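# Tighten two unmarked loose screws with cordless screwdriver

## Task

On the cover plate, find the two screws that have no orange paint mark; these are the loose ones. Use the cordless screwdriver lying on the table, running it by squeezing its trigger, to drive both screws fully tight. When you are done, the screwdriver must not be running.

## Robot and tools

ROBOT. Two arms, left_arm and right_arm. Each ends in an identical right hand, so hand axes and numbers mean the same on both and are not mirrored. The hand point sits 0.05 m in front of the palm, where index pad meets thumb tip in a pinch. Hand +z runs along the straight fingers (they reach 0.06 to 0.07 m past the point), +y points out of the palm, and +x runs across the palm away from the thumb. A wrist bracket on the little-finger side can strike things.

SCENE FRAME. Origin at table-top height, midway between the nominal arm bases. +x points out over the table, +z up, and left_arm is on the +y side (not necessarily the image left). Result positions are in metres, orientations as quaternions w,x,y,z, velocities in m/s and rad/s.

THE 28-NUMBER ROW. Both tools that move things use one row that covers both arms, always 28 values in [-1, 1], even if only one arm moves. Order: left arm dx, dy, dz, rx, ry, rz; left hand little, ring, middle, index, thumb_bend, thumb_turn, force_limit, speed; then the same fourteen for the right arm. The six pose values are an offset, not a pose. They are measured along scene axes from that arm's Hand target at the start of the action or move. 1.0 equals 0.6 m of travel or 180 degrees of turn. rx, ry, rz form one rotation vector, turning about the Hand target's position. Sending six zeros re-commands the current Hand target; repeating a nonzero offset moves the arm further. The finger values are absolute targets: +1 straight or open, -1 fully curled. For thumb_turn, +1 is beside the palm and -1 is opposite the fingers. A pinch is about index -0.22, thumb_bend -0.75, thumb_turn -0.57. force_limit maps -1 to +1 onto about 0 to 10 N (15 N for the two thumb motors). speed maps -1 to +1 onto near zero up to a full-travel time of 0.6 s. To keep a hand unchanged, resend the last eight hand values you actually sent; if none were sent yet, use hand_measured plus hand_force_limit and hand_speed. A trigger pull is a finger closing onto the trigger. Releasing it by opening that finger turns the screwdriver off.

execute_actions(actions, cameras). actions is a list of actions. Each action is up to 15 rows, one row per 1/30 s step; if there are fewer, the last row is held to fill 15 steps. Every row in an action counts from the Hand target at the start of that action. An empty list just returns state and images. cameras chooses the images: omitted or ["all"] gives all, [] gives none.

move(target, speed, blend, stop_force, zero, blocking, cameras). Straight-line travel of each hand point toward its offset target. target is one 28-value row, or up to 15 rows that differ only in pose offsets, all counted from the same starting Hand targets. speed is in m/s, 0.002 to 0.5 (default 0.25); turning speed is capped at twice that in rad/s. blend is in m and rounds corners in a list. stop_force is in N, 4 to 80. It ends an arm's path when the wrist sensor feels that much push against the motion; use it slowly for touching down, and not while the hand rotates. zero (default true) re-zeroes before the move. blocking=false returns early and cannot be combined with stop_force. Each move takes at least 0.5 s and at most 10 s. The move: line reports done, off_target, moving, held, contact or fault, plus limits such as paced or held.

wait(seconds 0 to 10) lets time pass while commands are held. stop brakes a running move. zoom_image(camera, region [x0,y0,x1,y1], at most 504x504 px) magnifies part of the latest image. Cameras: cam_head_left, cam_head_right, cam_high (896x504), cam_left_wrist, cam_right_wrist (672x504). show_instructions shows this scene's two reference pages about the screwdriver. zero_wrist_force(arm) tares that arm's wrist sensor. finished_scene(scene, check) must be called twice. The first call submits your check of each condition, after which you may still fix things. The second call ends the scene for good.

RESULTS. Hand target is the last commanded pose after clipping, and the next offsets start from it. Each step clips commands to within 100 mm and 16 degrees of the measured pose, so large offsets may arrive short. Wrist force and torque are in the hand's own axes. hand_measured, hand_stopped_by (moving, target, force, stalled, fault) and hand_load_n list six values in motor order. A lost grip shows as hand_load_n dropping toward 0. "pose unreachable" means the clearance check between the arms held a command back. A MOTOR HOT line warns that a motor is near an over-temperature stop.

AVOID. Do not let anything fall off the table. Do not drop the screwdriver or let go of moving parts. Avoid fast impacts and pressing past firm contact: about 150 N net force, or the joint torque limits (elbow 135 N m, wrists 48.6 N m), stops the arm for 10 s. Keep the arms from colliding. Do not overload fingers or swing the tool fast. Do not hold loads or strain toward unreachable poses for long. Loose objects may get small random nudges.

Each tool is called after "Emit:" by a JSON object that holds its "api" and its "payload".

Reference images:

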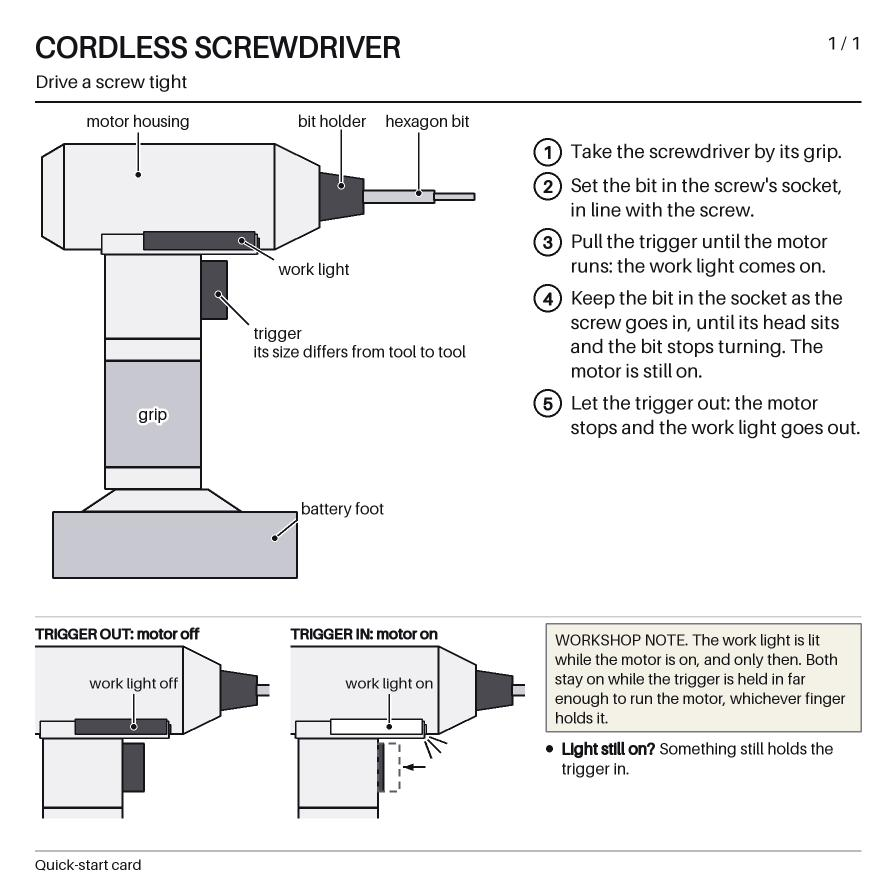

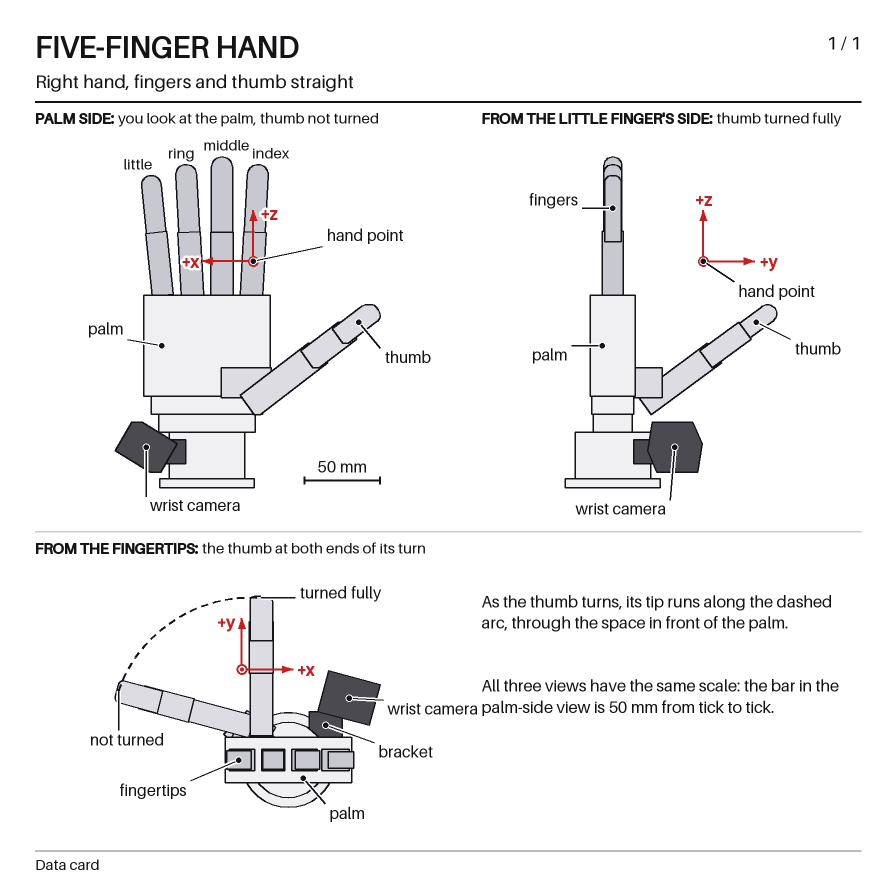

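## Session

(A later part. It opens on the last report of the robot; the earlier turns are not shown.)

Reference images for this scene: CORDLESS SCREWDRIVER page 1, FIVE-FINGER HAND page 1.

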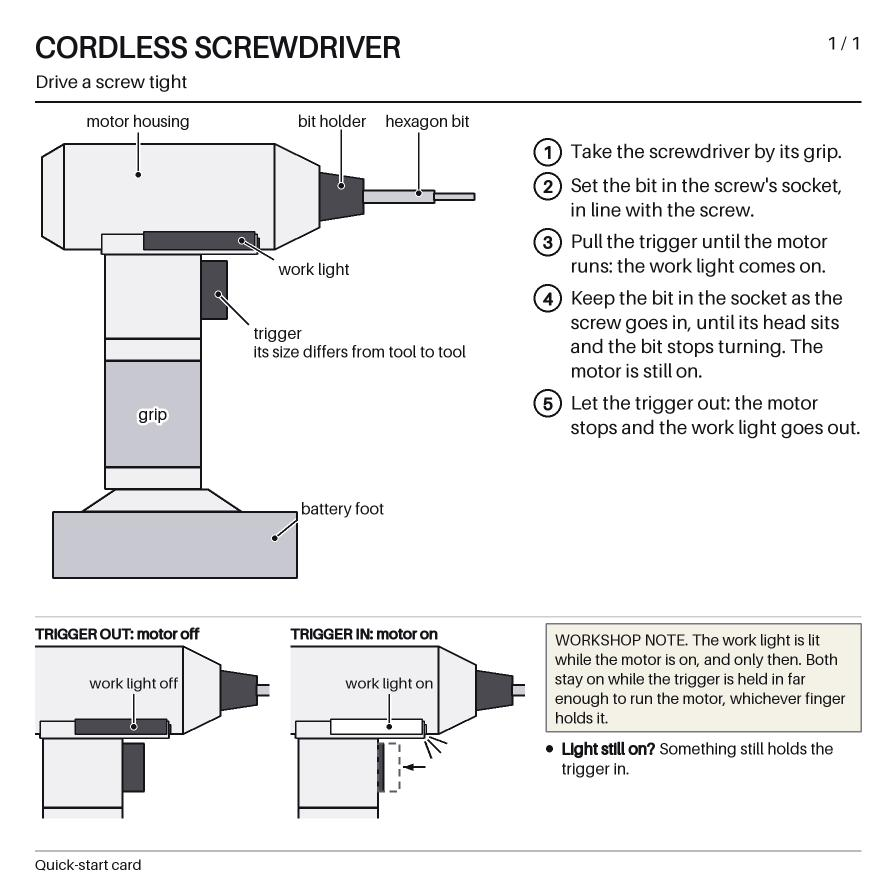

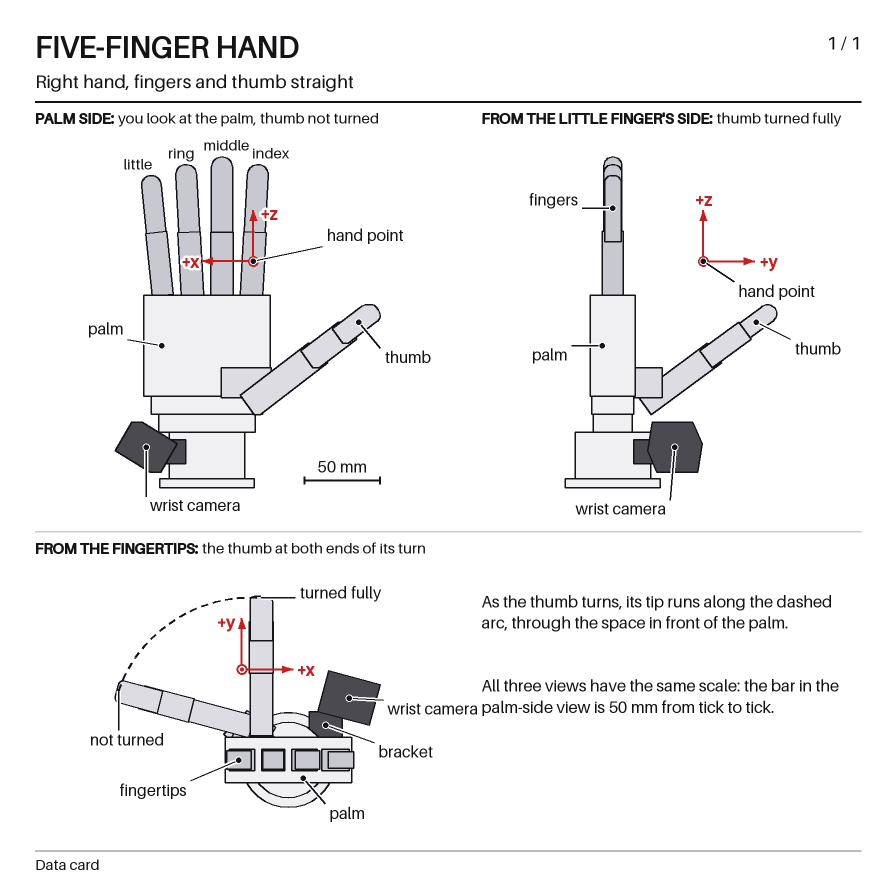

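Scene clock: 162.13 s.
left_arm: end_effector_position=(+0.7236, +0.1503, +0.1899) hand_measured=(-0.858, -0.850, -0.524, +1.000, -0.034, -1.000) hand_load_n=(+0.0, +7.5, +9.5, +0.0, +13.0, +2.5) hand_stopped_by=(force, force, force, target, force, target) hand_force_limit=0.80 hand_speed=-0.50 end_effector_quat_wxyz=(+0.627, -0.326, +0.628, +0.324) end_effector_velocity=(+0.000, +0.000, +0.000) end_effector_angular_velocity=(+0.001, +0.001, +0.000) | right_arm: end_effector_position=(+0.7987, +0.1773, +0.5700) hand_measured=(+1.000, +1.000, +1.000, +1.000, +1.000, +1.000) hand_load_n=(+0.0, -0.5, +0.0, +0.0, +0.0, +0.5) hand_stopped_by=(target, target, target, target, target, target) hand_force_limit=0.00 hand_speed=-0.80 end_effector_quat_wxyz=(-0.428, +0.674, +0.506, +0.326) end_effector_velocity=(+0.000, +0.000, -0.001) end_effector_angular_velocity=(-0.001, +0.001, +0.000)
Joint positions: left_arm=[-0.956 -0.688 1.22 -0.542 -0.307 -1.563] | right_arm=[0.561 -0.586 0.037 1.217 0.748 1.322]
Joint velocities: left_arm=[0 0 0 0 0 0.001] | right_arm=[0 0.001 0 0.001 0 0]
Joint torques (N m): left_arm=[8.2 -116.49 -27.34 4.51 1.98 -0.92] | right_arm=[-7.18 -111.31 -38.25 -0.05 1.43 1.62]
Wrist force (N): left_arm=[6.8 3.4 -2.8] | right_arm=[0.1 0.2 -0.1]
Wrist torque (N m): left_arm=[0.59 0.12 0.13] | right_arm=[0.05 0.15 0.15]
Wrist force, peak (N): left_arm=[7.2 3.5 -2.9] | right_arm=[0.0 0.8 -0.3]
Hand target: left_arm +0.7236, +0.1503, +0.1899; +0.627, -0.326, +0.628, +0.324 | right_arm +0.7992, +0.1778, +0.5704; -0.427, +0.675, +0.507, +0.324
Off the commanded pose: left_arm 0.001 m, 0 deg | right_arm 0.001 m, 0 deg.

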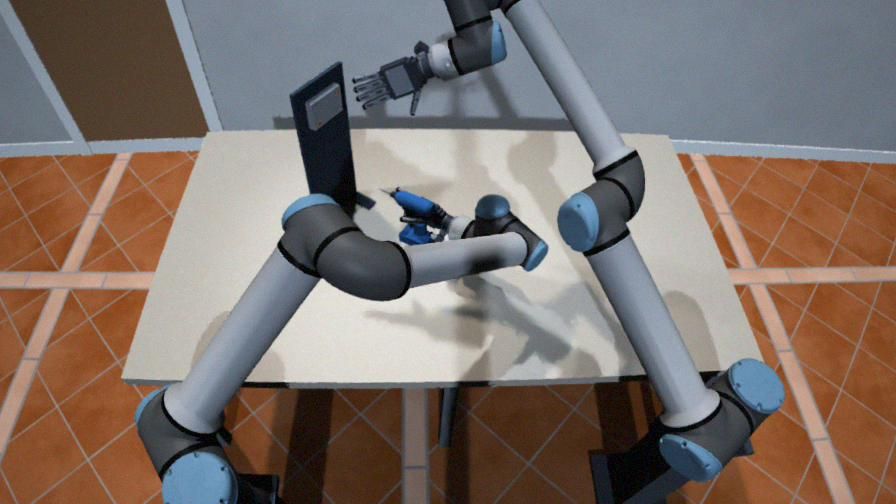

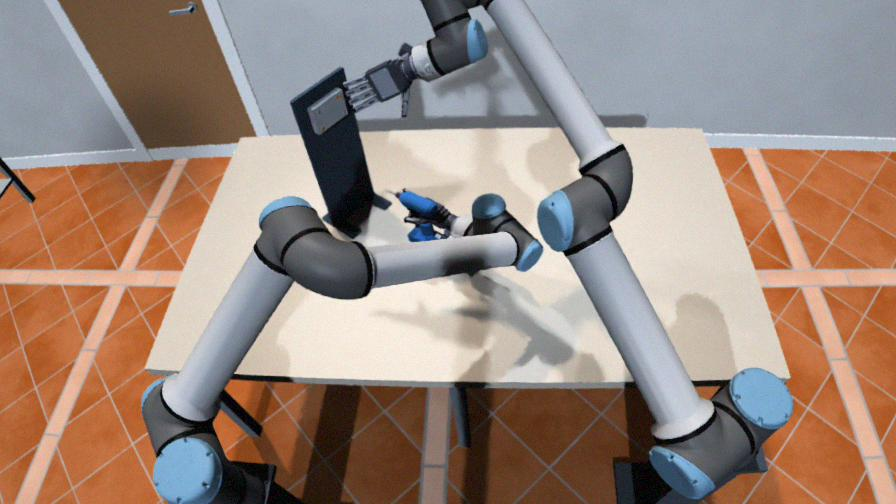

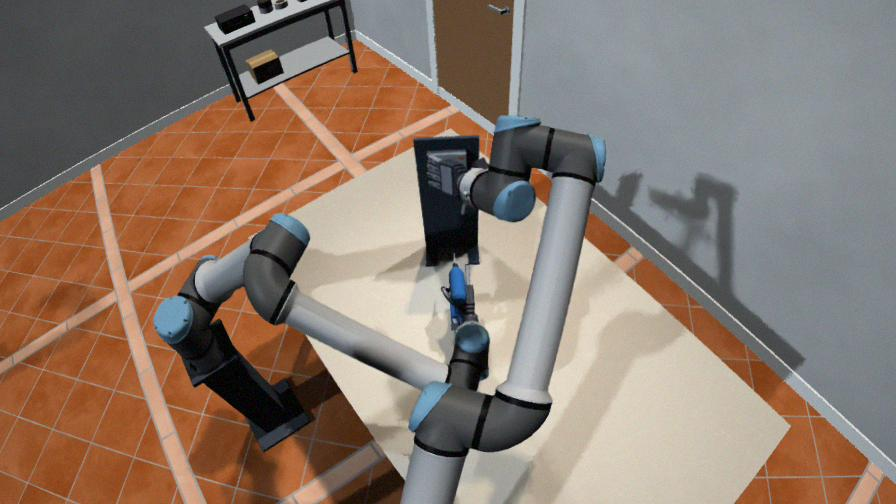

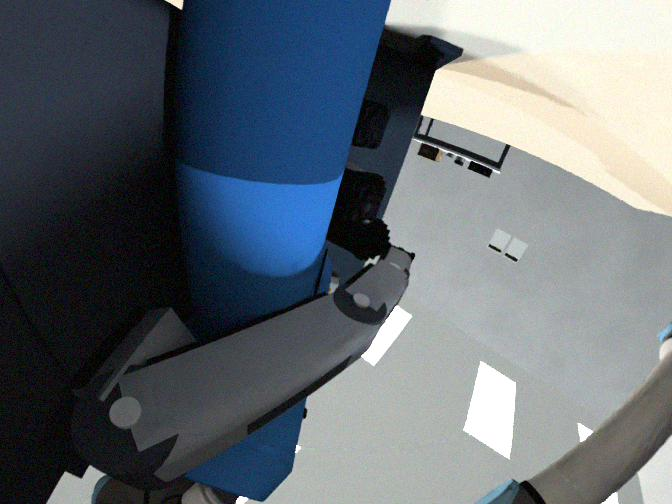

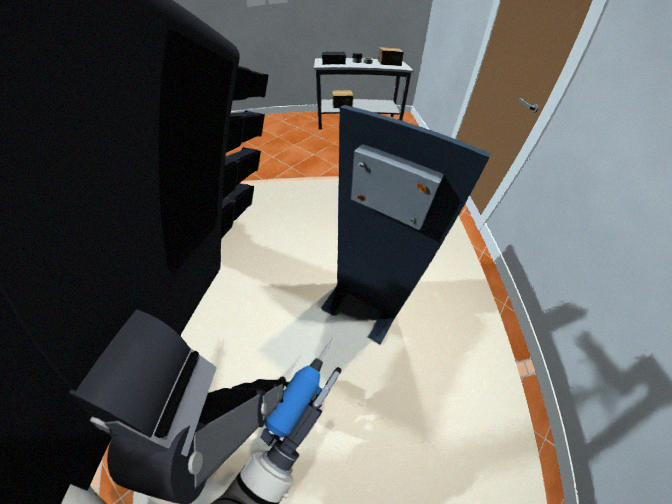

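Emit:
{"api": "move", "payload": {"target": [0,0,-0.1333,0,0,0,-0.98,-0.98,-0.98,1,-0.98,-1,0.8,-0.5,0,0,0,0,0,0,1,1,1,1,1,1,0,-0.8], "stop_force": 5, "speed": 0.012, "cameras": ["cam_head_left","cam_right_wrist"]}}

Emit:
{"api": "zoom_image", "payload": {"camera": "cam_right_wrist", "region": [200, 300, 400, 500]}}

Emit:
{"api": "zoom_image", "payload": {"camera": "cam_head_left", "region": [340, 150, 480, 280]}}

Scene clock: 166.70 s.
left_arm: end_effector_position=(+0.7235, +0.1504, +0.1507) hand_measured=(-0.858, -0.850, -0.524, +1.000, -0.034, -1.000) hand_load_n=(+0.0, +8.0, +9.5, +0.0, +13.0, +2.5) hand_stopped_by=(force, force, force, target, force, target) hand_force_limit=0.80 hand_speed=-0.50 end_effector_quat_wxyz=(+0.627, -0.326, +0.628, +0.324) end_effector_velocity=(+0.000, +0.000, +0.000) end_effector_angular_velocity=(+0.001, +0.002, +0.000) | right_arm: end_effector_position=(+0.7987, +0.1773, +0.5700) hand_measured=(+1.000, +1.000, +1.000, +1.000, +1.000, +1.000) hand_load_n=(+0.0, +0.0, +0.0, +0.0, +0.0, +0.0) hand_stopped_by=(target, target, target, target, target, target) hand_force_limit=0.00 hand_speed=-0.80 end_effector_quat_wxyz=(-0.428, +0.674, +0.506, +0.326) end_effector_velocity=(+0.000, +0.000, +0.000) end_effector_angular_velocity=(+0.000, +0.001, +0.000)
Joint positions: left_arm=[-0.956 -0.652 1.23 -0.587 -0.307 -1.563] | right_arm=[0.561 -0.586 0.037 1.217 0.748 1.322]
Joint velocities: left_arm=[0 0.001 0 0 0 0.002] | right_arm=[0 0 0 0.001 0 0]
Joint torques (N m): left_arm=[6.02 -117.27 -43.52 3.79 1.2 -2.52] | right_arm=[-7.61 -116.04 -38.32 -0.75 1.4 1.79]
Wrist force (N): left_arm=[4.1 3.6 -2.5] | right_arm=[0.5 0.4 0.0]
Wrist torque (N m): left_arm=[0.59 0.03 0.17] | right_arm=[0.08 0.08 0.18]
Wrist force, peak (N): left_arm=[7.4 3.8 -3.0] | right_arm=[0.0 0.8 0.1]
Hand target: left_arm +0.7236, +0.1504, +0.1507; +0.627, -0.326, +0.628, +0.324 | right_arm +0.7992, +0.1778, +0.5704; -0.427, +0.675, +0.507, +0.324
Off the commanded pose: left_arm 0.041 m, 0 deg | right_arm 0.001 m, 0 deg.
elbow stopped short (right arm): the move would have taken joint 3 (elbow) straighter than the controller allows.
move: contact (left_arm)
Images, in order (width x height): cam_head_left 896x504, cam_right_wrist 672x504.

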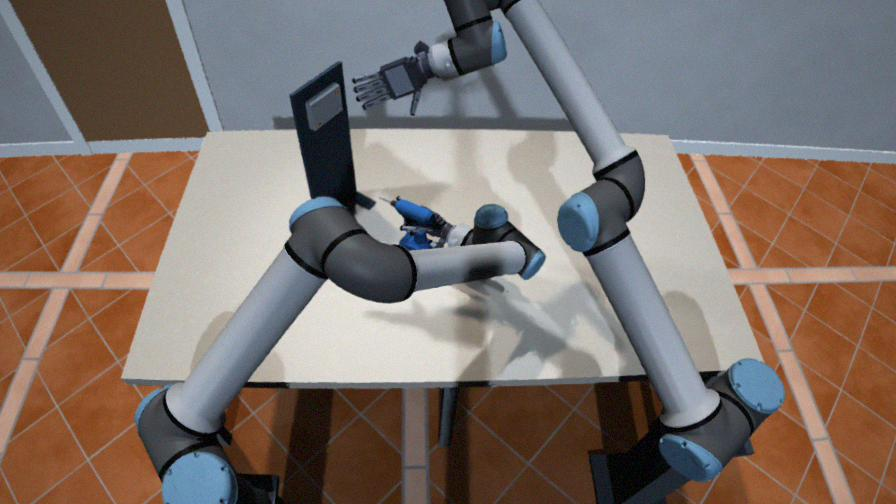

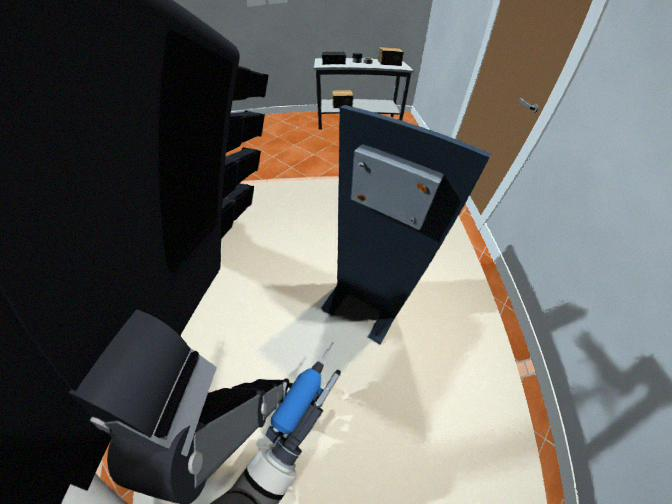

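Scaled by 2.520 from the camera's 672x504 image, which has a finer 960x720 frame.

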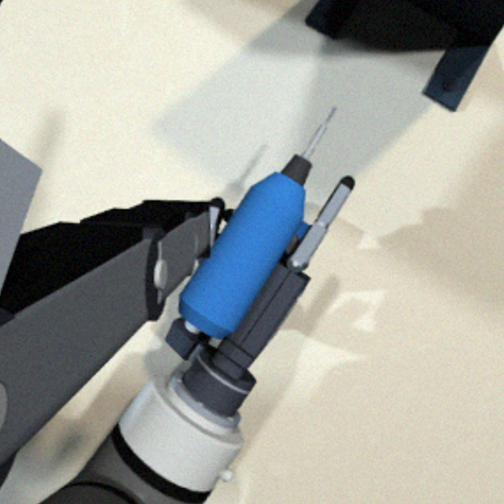

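Scaled by 3.600.

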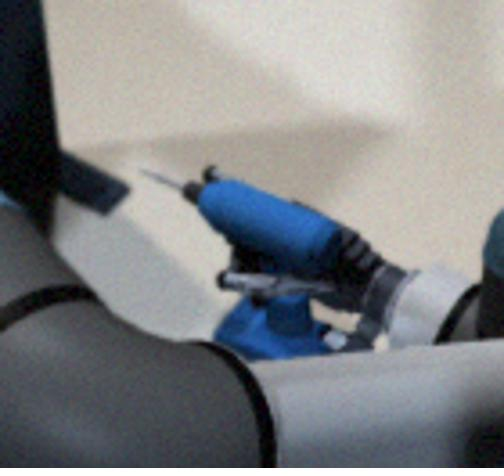

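Emit:
{"api": "move", "payload": {"target": [0,0,0,0,0,0,-0.8,-0.8,-0.47,1,0.02,-1,0.8,-0.9,0,0,0,0,0,0,1,1,1,1,1,1,0,-0.8], "speed": 0.012, "cameras": ["cam_head_left","cam_right_wrist"]}}

Emit:
{"api": "zoom_image", "payload": {"camera": "cam_right_wrist", "region": [200, 300, 400, 500]}}

Emit:
{"api": "zoom_image", "payload": {"camera": "cam_head_left", "region": [340, 150, 480, 280]}}

Scene clock: 167.70 s.
left_arm: end_effector_position=(+0.7236, +0.1504, +0.1507) hand_measured=(-0.800, -0.800, -0.470, +1.000, +0.022, -1.000) hand_load_n=(+0.0, +0.0, +0.0, +0.0, +2.0, +1.5) hand_stopped_by=(target, target, target, target, target, target) hand_force_limit=0.80 hand_speed=-0.90 end_effector_quat_wxyz=(+0.627, -0.326, +0.628, +0.324) end_effector_velocity=(+0.000, -0.001, +0.000) end_effector_angular_velocity=(+0.001, +0.001, -0.001) | right_arm: end_effector_position=(+0.7987, +0.1773, +0.5700) hand_measured=(+1.000, +1.000, +1.000, +1.000, +1.000, +1.000) hand_load_n=(+0.0, +0.0, +0.0, +0.0, +0.0, +0.0) hand_stopped_by=(target, target, target, target, target, target) hand_force_limit=0.00 hand_speed=-0.80 end_effector_quat_wxyz=(-0.428, +0.674, +0.506, +0.326) end_effector_velocity=(+0.000, +0.000, +0.001) end_effector_angular_velocity=(+0.001, -0.001, +0.000)
Joint positions: left_arm=[-0.956 -0.652 1.23 -0.587 -0.307 -1.563] | right_arm=[0.561 -0.586 0.037 1.217 0.748 1.322]
Joint velocities: left_arm=[-0.001 0 0 0 0 0.001] | right_arm=[0 -0.001 0 -0.001 0 0]
Joint torques (N m): left_arm=[6.7 -116.68 -46.02 4.06 0.75 -2.77] | right_arm=[-4.84 -118.95 -37.93 -1.06 0.69 1.5]
Wrist force (N): left_arm=[5.0 4.0 -3.1] | right_arm=[-0.3 -0.2 0.1]
Wrist torque (N m): left_arm=[0.66 0.10 0.19] | right_arm=[-0.02 0.20 0.12]
Wrist force, peak (N): left_arm=[5.1 3.7 -3.3] | right_arm=[0.1 0.4 0.7]
Hand target: left_arm +0.7236, +0.1504, +0.1507; +0.627, -0.326, +0.628, +0.324 | right_arm +0.7992, +0.1778, +0.5704; -0.427, +0.675, +0.507, +0.324
Off the commanded pose: left_arm 0.000 m, 0 deg | right_arm 0.001 m, 0 deg.
elbow stopped short (right arm): the move would have taken joint 3 (elbow) straighter than the controller allows.
move: done
Images, in order (width x height): cam_head_left 896x504, cam_right_wrist 672x504.

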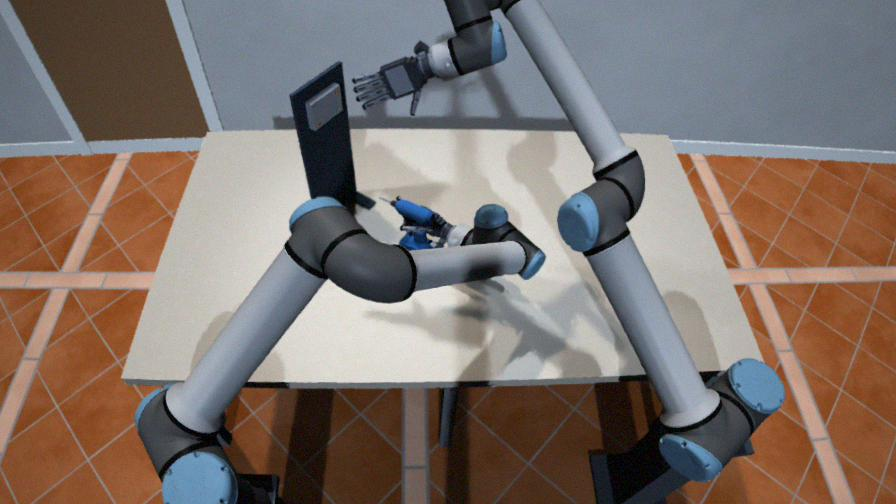

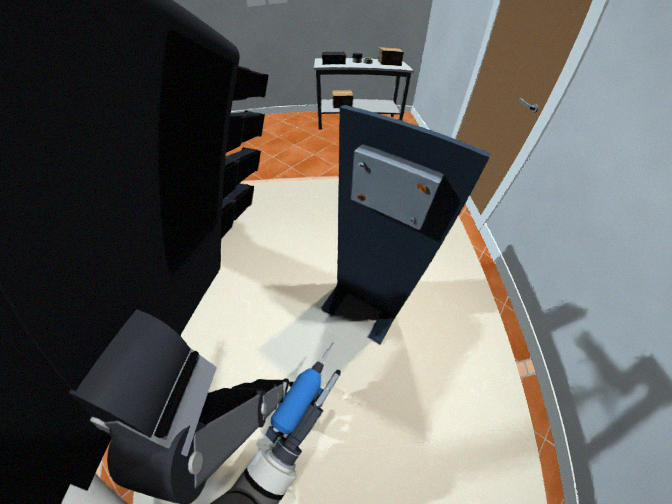

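Scaled by 2.520 from the camera's 672x504 image, which has a finer 960x720 frame.

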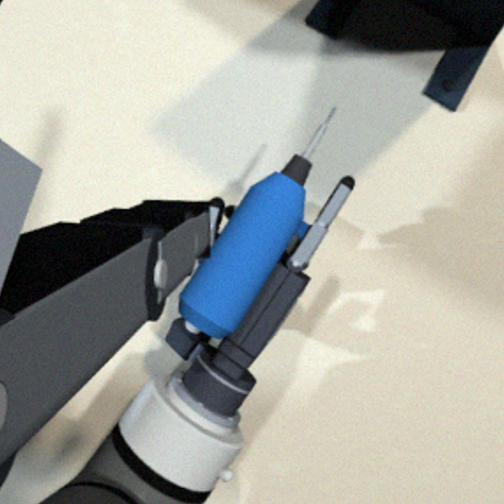

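Scaled by 3.600.

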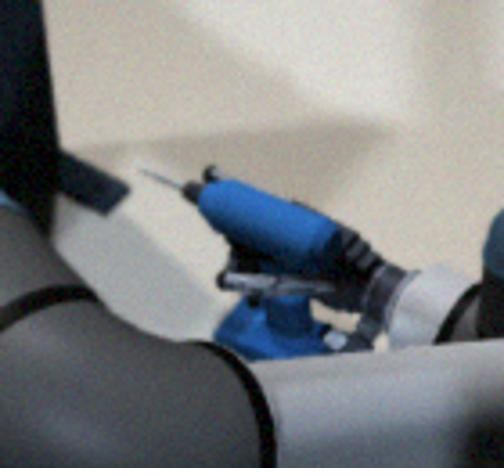

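Emit:
{"api": "move", "payload": {"target": [0,0,-0.0417,0,0,0,-0.78,-0.78,-0.45,1,0.05,-1,0.8,-0.9,0,0,0,0,0,0,1,1,1,1,1,1,0,-0.8], "stop_force": 8, "speed": 0.006, "cameras": ["cam_head_left","cam_right_wrist"]}}

Emit:
{"api": "zoom_image", "payload": {"camera": "cam_right_wrist", "region": [200, 300, 400, 500]}}

Emit:
{"api": "zoom_image", "payload": {"camera": "cam_head_left", "region": [340, 150, 480, 280]}}

Scene clock: 170.00 s.
left_arm: end_effector_position=(+0.7235, +0.1504, +0.1452) hand_measured=(-0.780, -0.780, -0.450, +1.000, +0.050, -1.000) hand_load_n=(+0.0, +1.5, +0.0, +0.0, +0.5, +0.0) hand_stopped_by=(target, target, target, target, target, target) hand_force_limit=0.80 hand_speed=-0.90 end_effector_quat_wxyz=(+0.627, -0.326, +0.628, +0.324) end_effector_velocity=(+0.000, +0.001, +0.000) end_effector_angular_velocity=(+0.000, +0.000, +0.001) | right_arm: end_effector_position=(+0.7987, +0.1773, +0.5700) hand_measured=(+1.000, +1.000, +1.000, +1.000, +1.000, +1.000) hand_load_n=(+0.0, +0.0, +0.0, +0.0, +0.0, +0.0) hand_stopped_by=(target, target, target, target, target, target) hand_force_limit=0.00 hand_speed=-0.80 end_effector_quat_wxyz=(-0.428, +0.674, +0.506, +0.326) end_effector_velocity=(+0.000, +0.000, +0.001) end_effector_angular_velocity=(+0.001, -0.001, +0.000)
Joint positions: left_arm=[-0.956 -0.647 1.231 -0.593 -0.307 -1.563] | right_arm=[0.561 -0.586 0.037 1.217 0.748 1.322]
Joint velocities: left_arm=[0.001 0 0 0 0 0] | right_arm=[0 -0.001 0 0 0 0]
Joint torques (N m): left_arm=[4.51 -114.85 -37.74 3.53 0.56 -3.44] | right_arm=[0.7 -118.94 -37.97 -0.74 -0.05 1.67]
Wrist force (N): left_arm=[-1.1 3.8 -2.9] | right_arm=[0.3 0.2 -0.1]
Wrist torque (N m): left_arm=[0.54 0.24 0.06] | right_arm=[0.05 0.11 0.16]
Wrist force, peak (N): left_arm=[-5.0 5.5 -3.0] | right_arm=[-0.1 0.6 0.2]
Hand target: left_arm +0.7236, +0.1504, +0.1452; +0.627, -0.326, +0.628, +0.324 | right_arm +0.7992, +0.1778, +0.5704; -0.427, +0.675, +0.507, +0.324
Off the commanded pose: left_arm 0.020 m, 0 deg | right_arm 0.001 m, 0 deg.
elbow stopped short (right arm): the move would have taken joint 3 (elbow) straighter than the controller allows.
move: contact (left_arm)
Images, in order (width x height): cam_head_left 896x504, cam_right_wrist 672x504.

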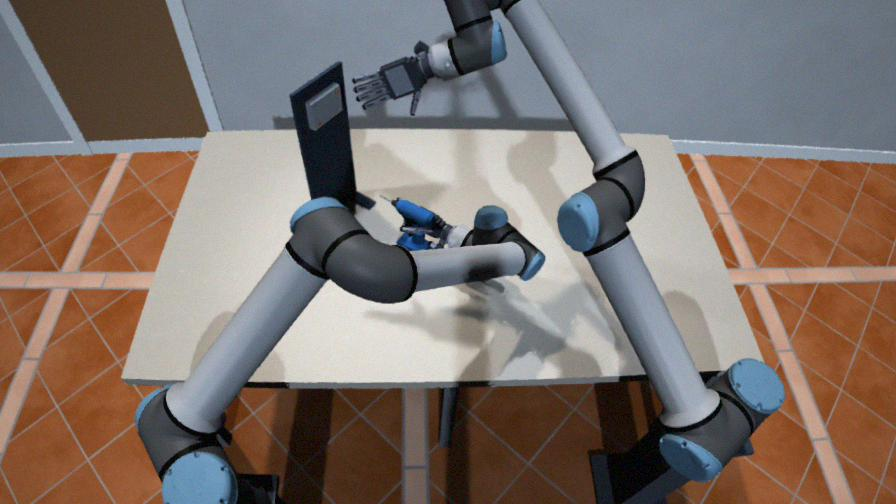

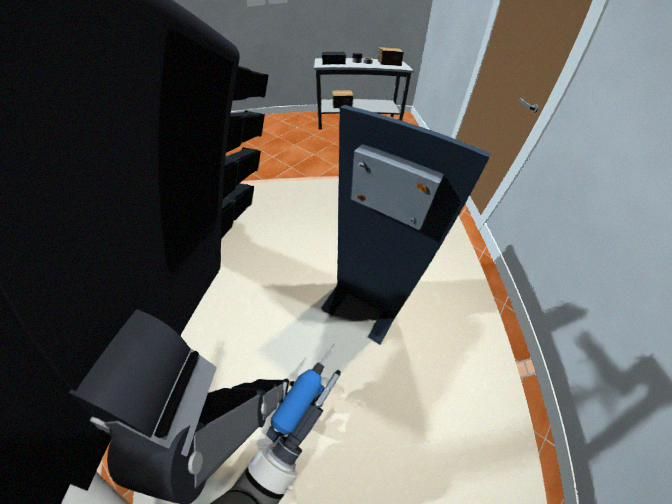

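Scaled by 2.520 from the camera's 672x504 image, which has a finer 960x720 frame.

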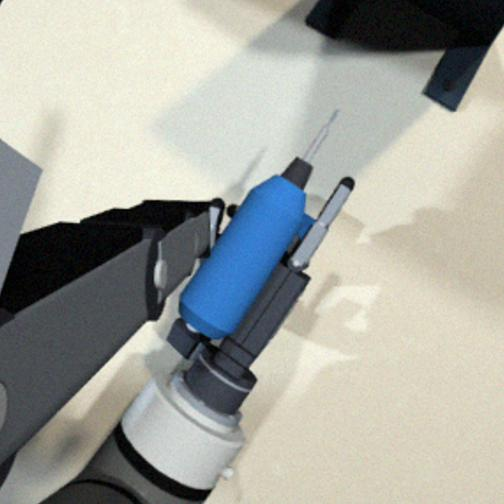

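Scaled by 3.600.

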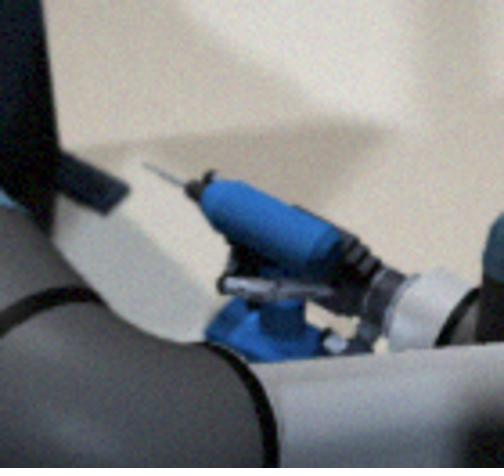

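Emit:
{"api": "move", "payload": {"target": [0,0,-0.0417,0,0,0,-0.75,-0.75,-0.42,1,0.08,-1,0.8,-0.9,0,0,0,0,0,0,1,1,1,1,1,1,0,-0.8], "stop_force": 6, "speed": 0.006, "cameras": ["cam_head_left","cam_right_wrist"]}}

Emit:
{"api": "zoom_image", "payload": {"camera": "cam_right_wrist", "region": [200, 300, 400, 500]}}

Emit:
{"api": "zoom_image", "payload": {"camera": "cam_head_left", "region": [340, 150, 480, 280]}}

Scene clock: 174.93 s.
left_arm: end_effector_position=(+0.7235, +0.1504, +0.1201) hand_measured=(-0.750, -0.750, -0.420, +1.000, +0.080, -1.000) hand_load_n=(+0.0, +0.0, +0.0, +0.5, +0.0, +0.0) hand_stopped_by=(target, target, target, target, target, target) hand_force_limit=0.80 hand_speed=-0.90 end_effector_quat_wxyz=(+0.627, -0.326, +0.628, +0.324) end_effector_velocity=(+0.000, -0.001, +0.000) end_effector_angular_velocity=(+0.000, +0.000, -0.002) | right_arm: end_effector_position=(+0.7987, +0.1773, +0.5700) hand_measured=(+1.000, +1.000, +1.000, +1.000, +1.000, +1.000) hand_load_n=(+0.0, +0.0, +0.0, +0.0, +0.0, +0.0) hand_stopped_by=(target, target, target, target, target, target) hand_force_limit=0.00 hand_speed=-0.80 end_effector_quat_wxyz=(-0.428, +0.674, +0.506, +0.326) end_effector_velocity=(+0.000, +0.000, +0.000) end_effector_angular_velocity=(+0.000, +0.001, +0.000)
Joint positions: left_arm=[-0.956 -0.623 1.234 -0.621 -0.307 -1.563] | right_arm=[0.561 -0.586 0.037 1.217 0.748 1.322]
Joint velocities: left_arm=[-0.002 0 0 -0.001 0.001 0.001] | right_arm=[0 0 0 0.001 0 0]
Joint torques (N m): left_arm=[6.94 -95.78 -25.12 0.95 0.45 -1.41] | right_arm=[4.59 -115.02 -37.65 -0.75 1.5 1.51]
Wrist force (N): left_arm=[-2.5 3.3 -2.8] | right_arm=[-0.1 0.1 0.0]
Wrist torque (N m): left_arm=[0.57 0.46 -0.12] | right_arm=[0.03 0.17 0.13]
Wrist force, peak (N): left_arm=[-2.8 3.8 -3.2] | right_arm=[0.0 0.9 0.3]
Hand target: left_arm +0.7235, +0.1504, +0.1202; +0.627, -0.326, +0.628, +0.324 | right_arm +0.7992, +0.1778, +0.5704; -0.427, +0.675, +0.507, +0.324
Off the commanded pose: left_arm 0.000 m, 0 deg | right_arm 0.001 m, 0 deg.
elbow stopped short (right arm): the move would have taken joint 3 (elbow) straighter than the controller allows.
move: done
Images, in order (width x height): cam_head_left 896x504, cam_right_wrist 672x504.

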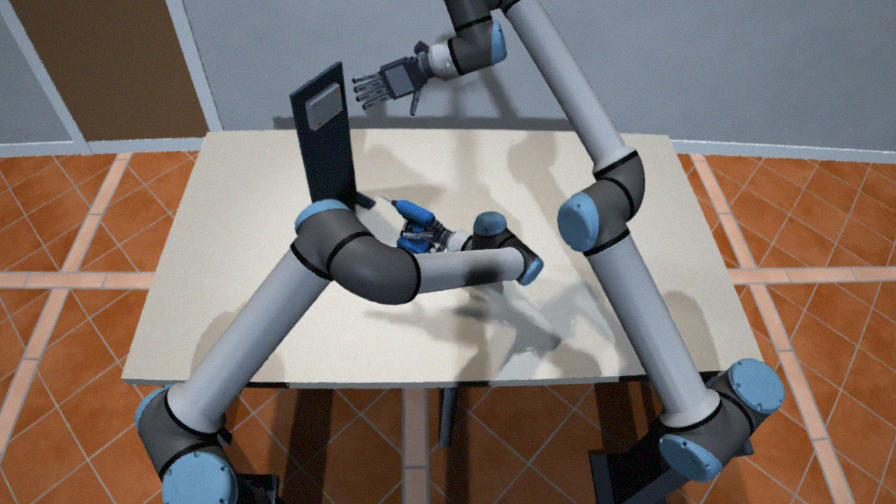

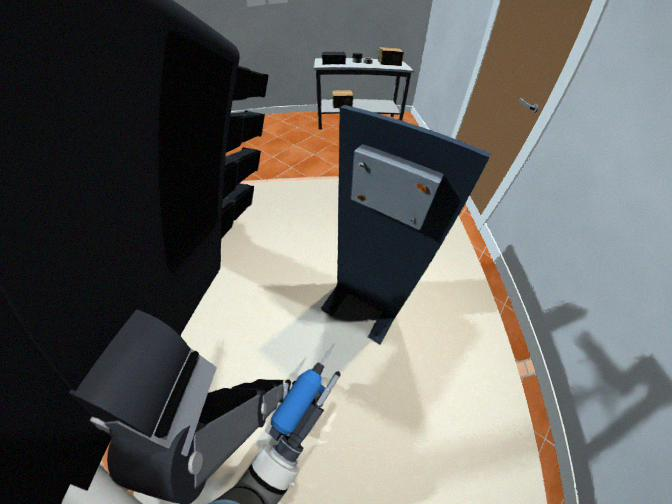

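Scaled by 2.520 from the camera's 672x504 image, which has a finer 960x720 frame.

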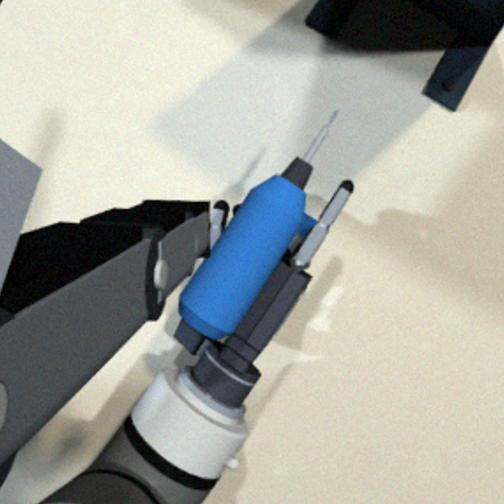

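Scaled by 3.600.

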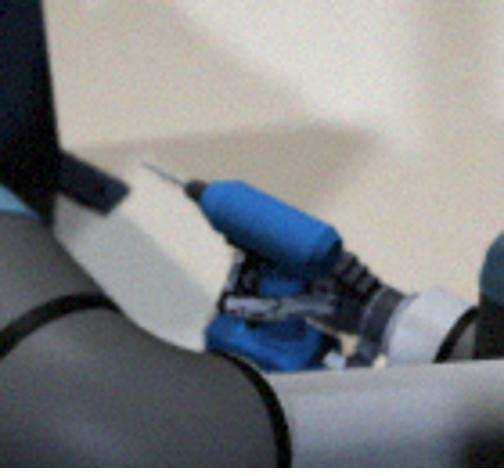

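Emit:
{"api": "move", "payload": {"target": [0,0,0.01,0,0,0,-0.75,-0.75,-0.42,1,0.08,-1,0.8,-0.9,0,0,0,0,0,0,1,1,1,1,1,1,0,-0.8], "speed": 0.01, "cameras": ["cam_left_wrist"]}}

Emit:
{"api": "move", "payload": {"target": [0,0,0,0,0,0,-0.98,-0.98,-0.98,1,-0.98,-1,0.8,-0.88,0,0,0,0,0,0,1,1,1,1,1,1,0,-0.8], "speed": 0.01, "cameras": ["cam_left_wrist","cam_head_left","cam_right_wrist"]}}

Emit:
{"api": "zoom_image", "payload": {"camera": "cam_right_wrist", "region": [200, 300, 400, 500]}}

Emit:
{"api": "zoom_image", "payload": {"camera": "cam_head_left", "region": [340, 150, 480, 280]}}

Scene clock: 176.03 s.
left_arm: end_effector_position=(+0.7235, +0.1504, +0.1263) hand_measured=(-0.750, -0.750, -0.420, +1.000, +0.080, -1.000) hand_load_n=(+0.0, +0.0, +0.0, +0.0, +0.0, -0.5) hand_stopped_by=(target, target, target, target, target, target) hand_force_limit=0.80 hand_speed=-0.90 end_effector_quat_wxyz=(+0.627, -0.326, +0.628, +0.324) end_effector_velocity=(+0.000, +0.000, +0.000) end_effector_angular_velocity=(+0.000, +0.000, +0.000) | right_arm: end_effector_position=(+0.7987, +0.1773, +0.5700) hand_measured=(+1.000, +1.000, +1.000, +1.000, +1.000, +1.000) hand_load_n=(+0.0, +0.0, +0.0, +0.0, +0.0, +0.0) hand_stopped_by=(target, target, target, target, target, target) hand_force_limit=0.00 hand_speed=-0.80 end_effector_quat_wxyz=(-0.428, +0.674, +0.506, +0.326) end_effector_velocity=(+0.001, +0.000, -0.003) end_effector_angular_velocity=(-0.002, +0.003, -0.001)
Joint positions: left_arm=[-0.956 -0.629 1.233 -0.614 -0.307 -1.563] | right_arm=[0.561 -0.586 0.037 1.217 0.748 1.322]
Joint velocities: left_arm=[0 0 0 0 0 0] | right_arm=[0 0.002 0 0.001 0.001 0]
Joint torques (N m): left_arm=[7.41 -98.6 -43.59 2.73 0.41 2.23] | right_arm=[7.08 -118.24 -38.19 -1.12 0.28 1.74]
Wrist force (N): left_arm=[-2.5 3.5 -2.7] | right_arm=[-0.1 0.3 0.1]
Wrist torque (N m): left_arm=[0.60 0.45 -0.12] | right_arm=[0.04 0.17 0.14]
Wrist force, peak (N): left_arm=[-2.5 3.9 -3.0] | right_arm=[-0.1 0.7 -0.1]
Hand target: left_arm +0.7235, +0.1504, +0.1262; +0.627, -0.326, +0.628, +0.324 | right_arm +0.7992, +0.1778, +0.5704; -0.427, +0.675, +0.507, +0.324
Off the commanded pose: left_arm 0.000 m, 0 deg | right_arm 0.001 m, 0 deg.
elbow stopped short (right arm): the move would have taken joint 3 (elbow) straighter than the controller allows.
move: done
Images, in order (width x height): cam_left_wrist 672x504.

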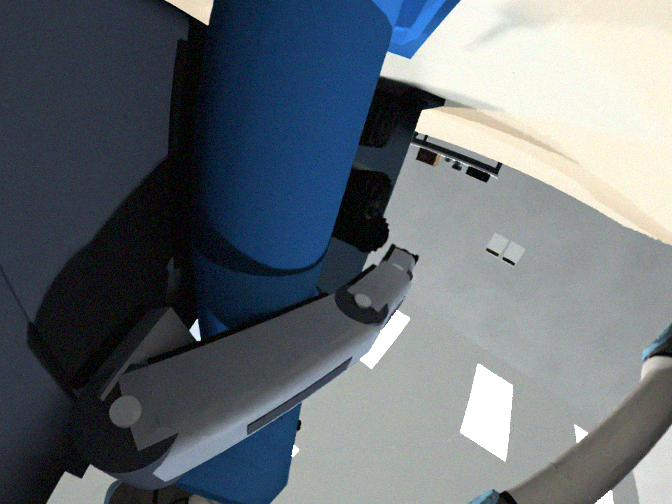

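Scene clock: 177.30 s.
left_arm: end_effector_position=(+0.7235, +0.1504, +0.1262) hand_measured=(-0.866, -0.860, -0.550, +1.000, -0.022, -1.000) hand_load_n=(+9.0, +9.0, +9.5, +0.0, +13.0, +2.0) hand_stopped_by=(force, force, force, target, force, target) hand_force_limit=0.80 hand_speed=-0.88 end_effector_quat_wxyz=(+0.627, -0.326, +0.628, +0.324) end_effector_velocity=(+0.000, -0.001, -0.001) end_effector_angular_velocity=(+0.001, +0.001, -0.001) | right_arm: end_effector_position=(+0.7987, +0.1773, +0.5700) hand_measured=(+1.000, +1.000, +1.000, +1.000, +1.000, +1.000) hand_load_n=(+0.0, +0.0, +0.0, +0.0, +0.0, +0.0) hand_stopped_by=(target, target, target, target, target, target) hand_force_limit=0.00 hand_speed=-0.80 end_effector_quat_wxyz=(-0.428, +0.674, +0.506, +0.326) end_effector_velocity=(+0.000, +0.000, +0.000) end_effector_angular_velocity=(+0.000, -0.001, +0.000)
Joint positions: left_arm=[-0.956 -0.629 1.233 -0.615 -0.307 -1.563] | right_arm=[0.561 -0.586 0.037 1.217 0.748 1.322]
Joint velocities: left_arm=[-0.001 0.001 0 0 0 0] | right_arm=[0 0 0 -0.001 0 0]
Joint torques (N m): left_arm=[7.56 -72.51 -40.4 -2.05 0.97 2.51] | right_arm=[10.86 -120.25 -38.17 -0.85 -0.11 1.6]
Wrist force (N): left_arm=[-2.3 4.4 -2.7] | right_arm=[0.1 0.2 0.2]
Wrist torque (N m): left_arm=[0.57 0.09 -0.16] | right_arm=[0.03 0.13 0.14]
Wrist force, peak (N): left_arm=[-2.4 5.1 -2.4] | right_arm=[0.3 0.6 0.1]
Hand target: left_arm +0.7235, +0.1504, +0.1262; +0.627, -0.326, +0.628, +0.324 | right_arm +0.7992, +0.1778, +0.5704; -0.427, +0.675, +0.507, +0.324
Off the commanded pose: left_arm 0.000 m, 0 deg | right_arm 0.001 m, 0 deg.
elbow stopped short (right arm): the move would have taken joint 3 (elbow) straighter than the controller allows.
move: done
Images, in order (width x height): cam_head_left 896x504, cam_left_wrist 672x504, cam_right_wrist 672x504.

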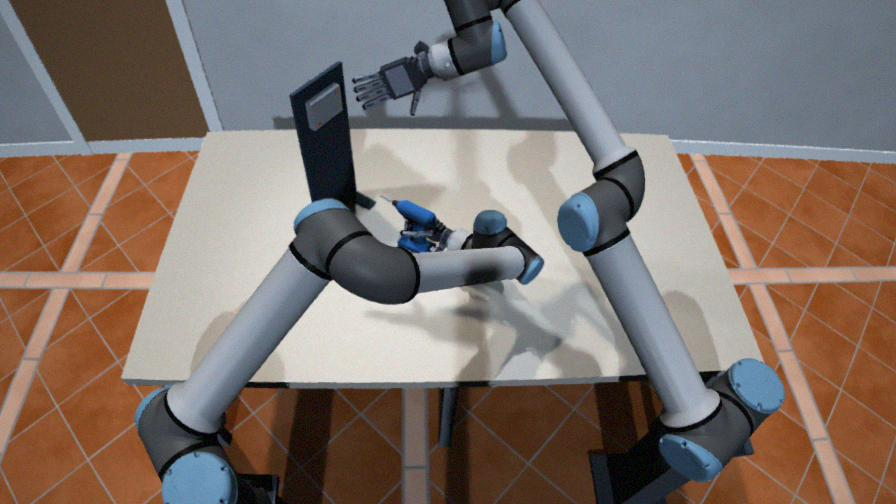

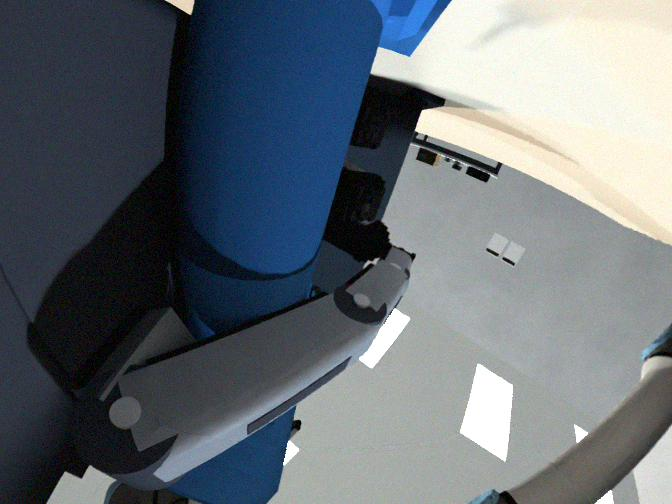

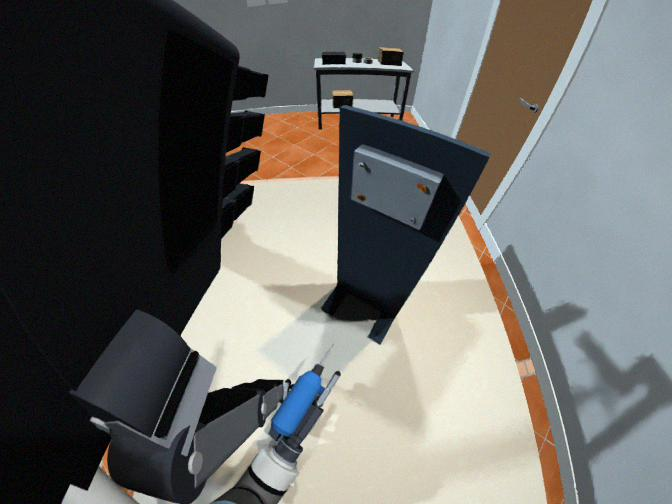

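Scaled by 2.520 from the camera's 672x504 image, which has a finer 960x720 frame.

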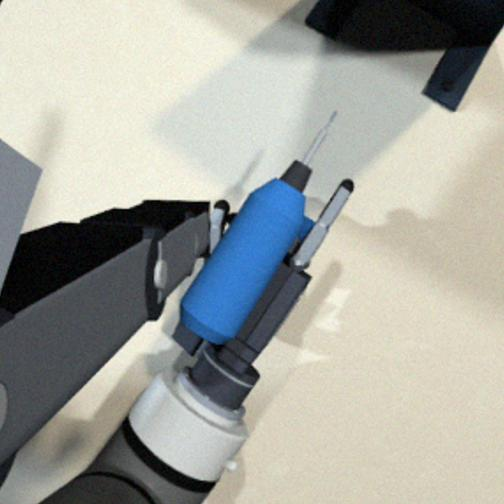

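Scaled by 3.600.

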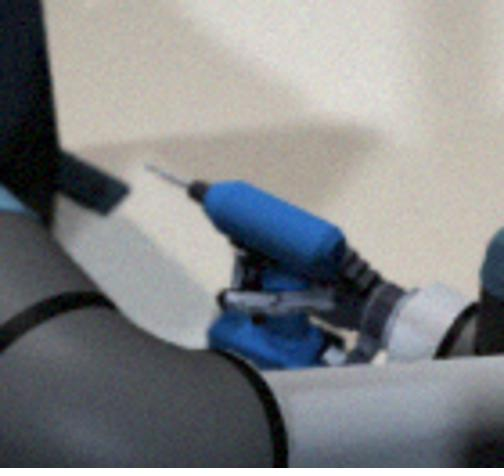

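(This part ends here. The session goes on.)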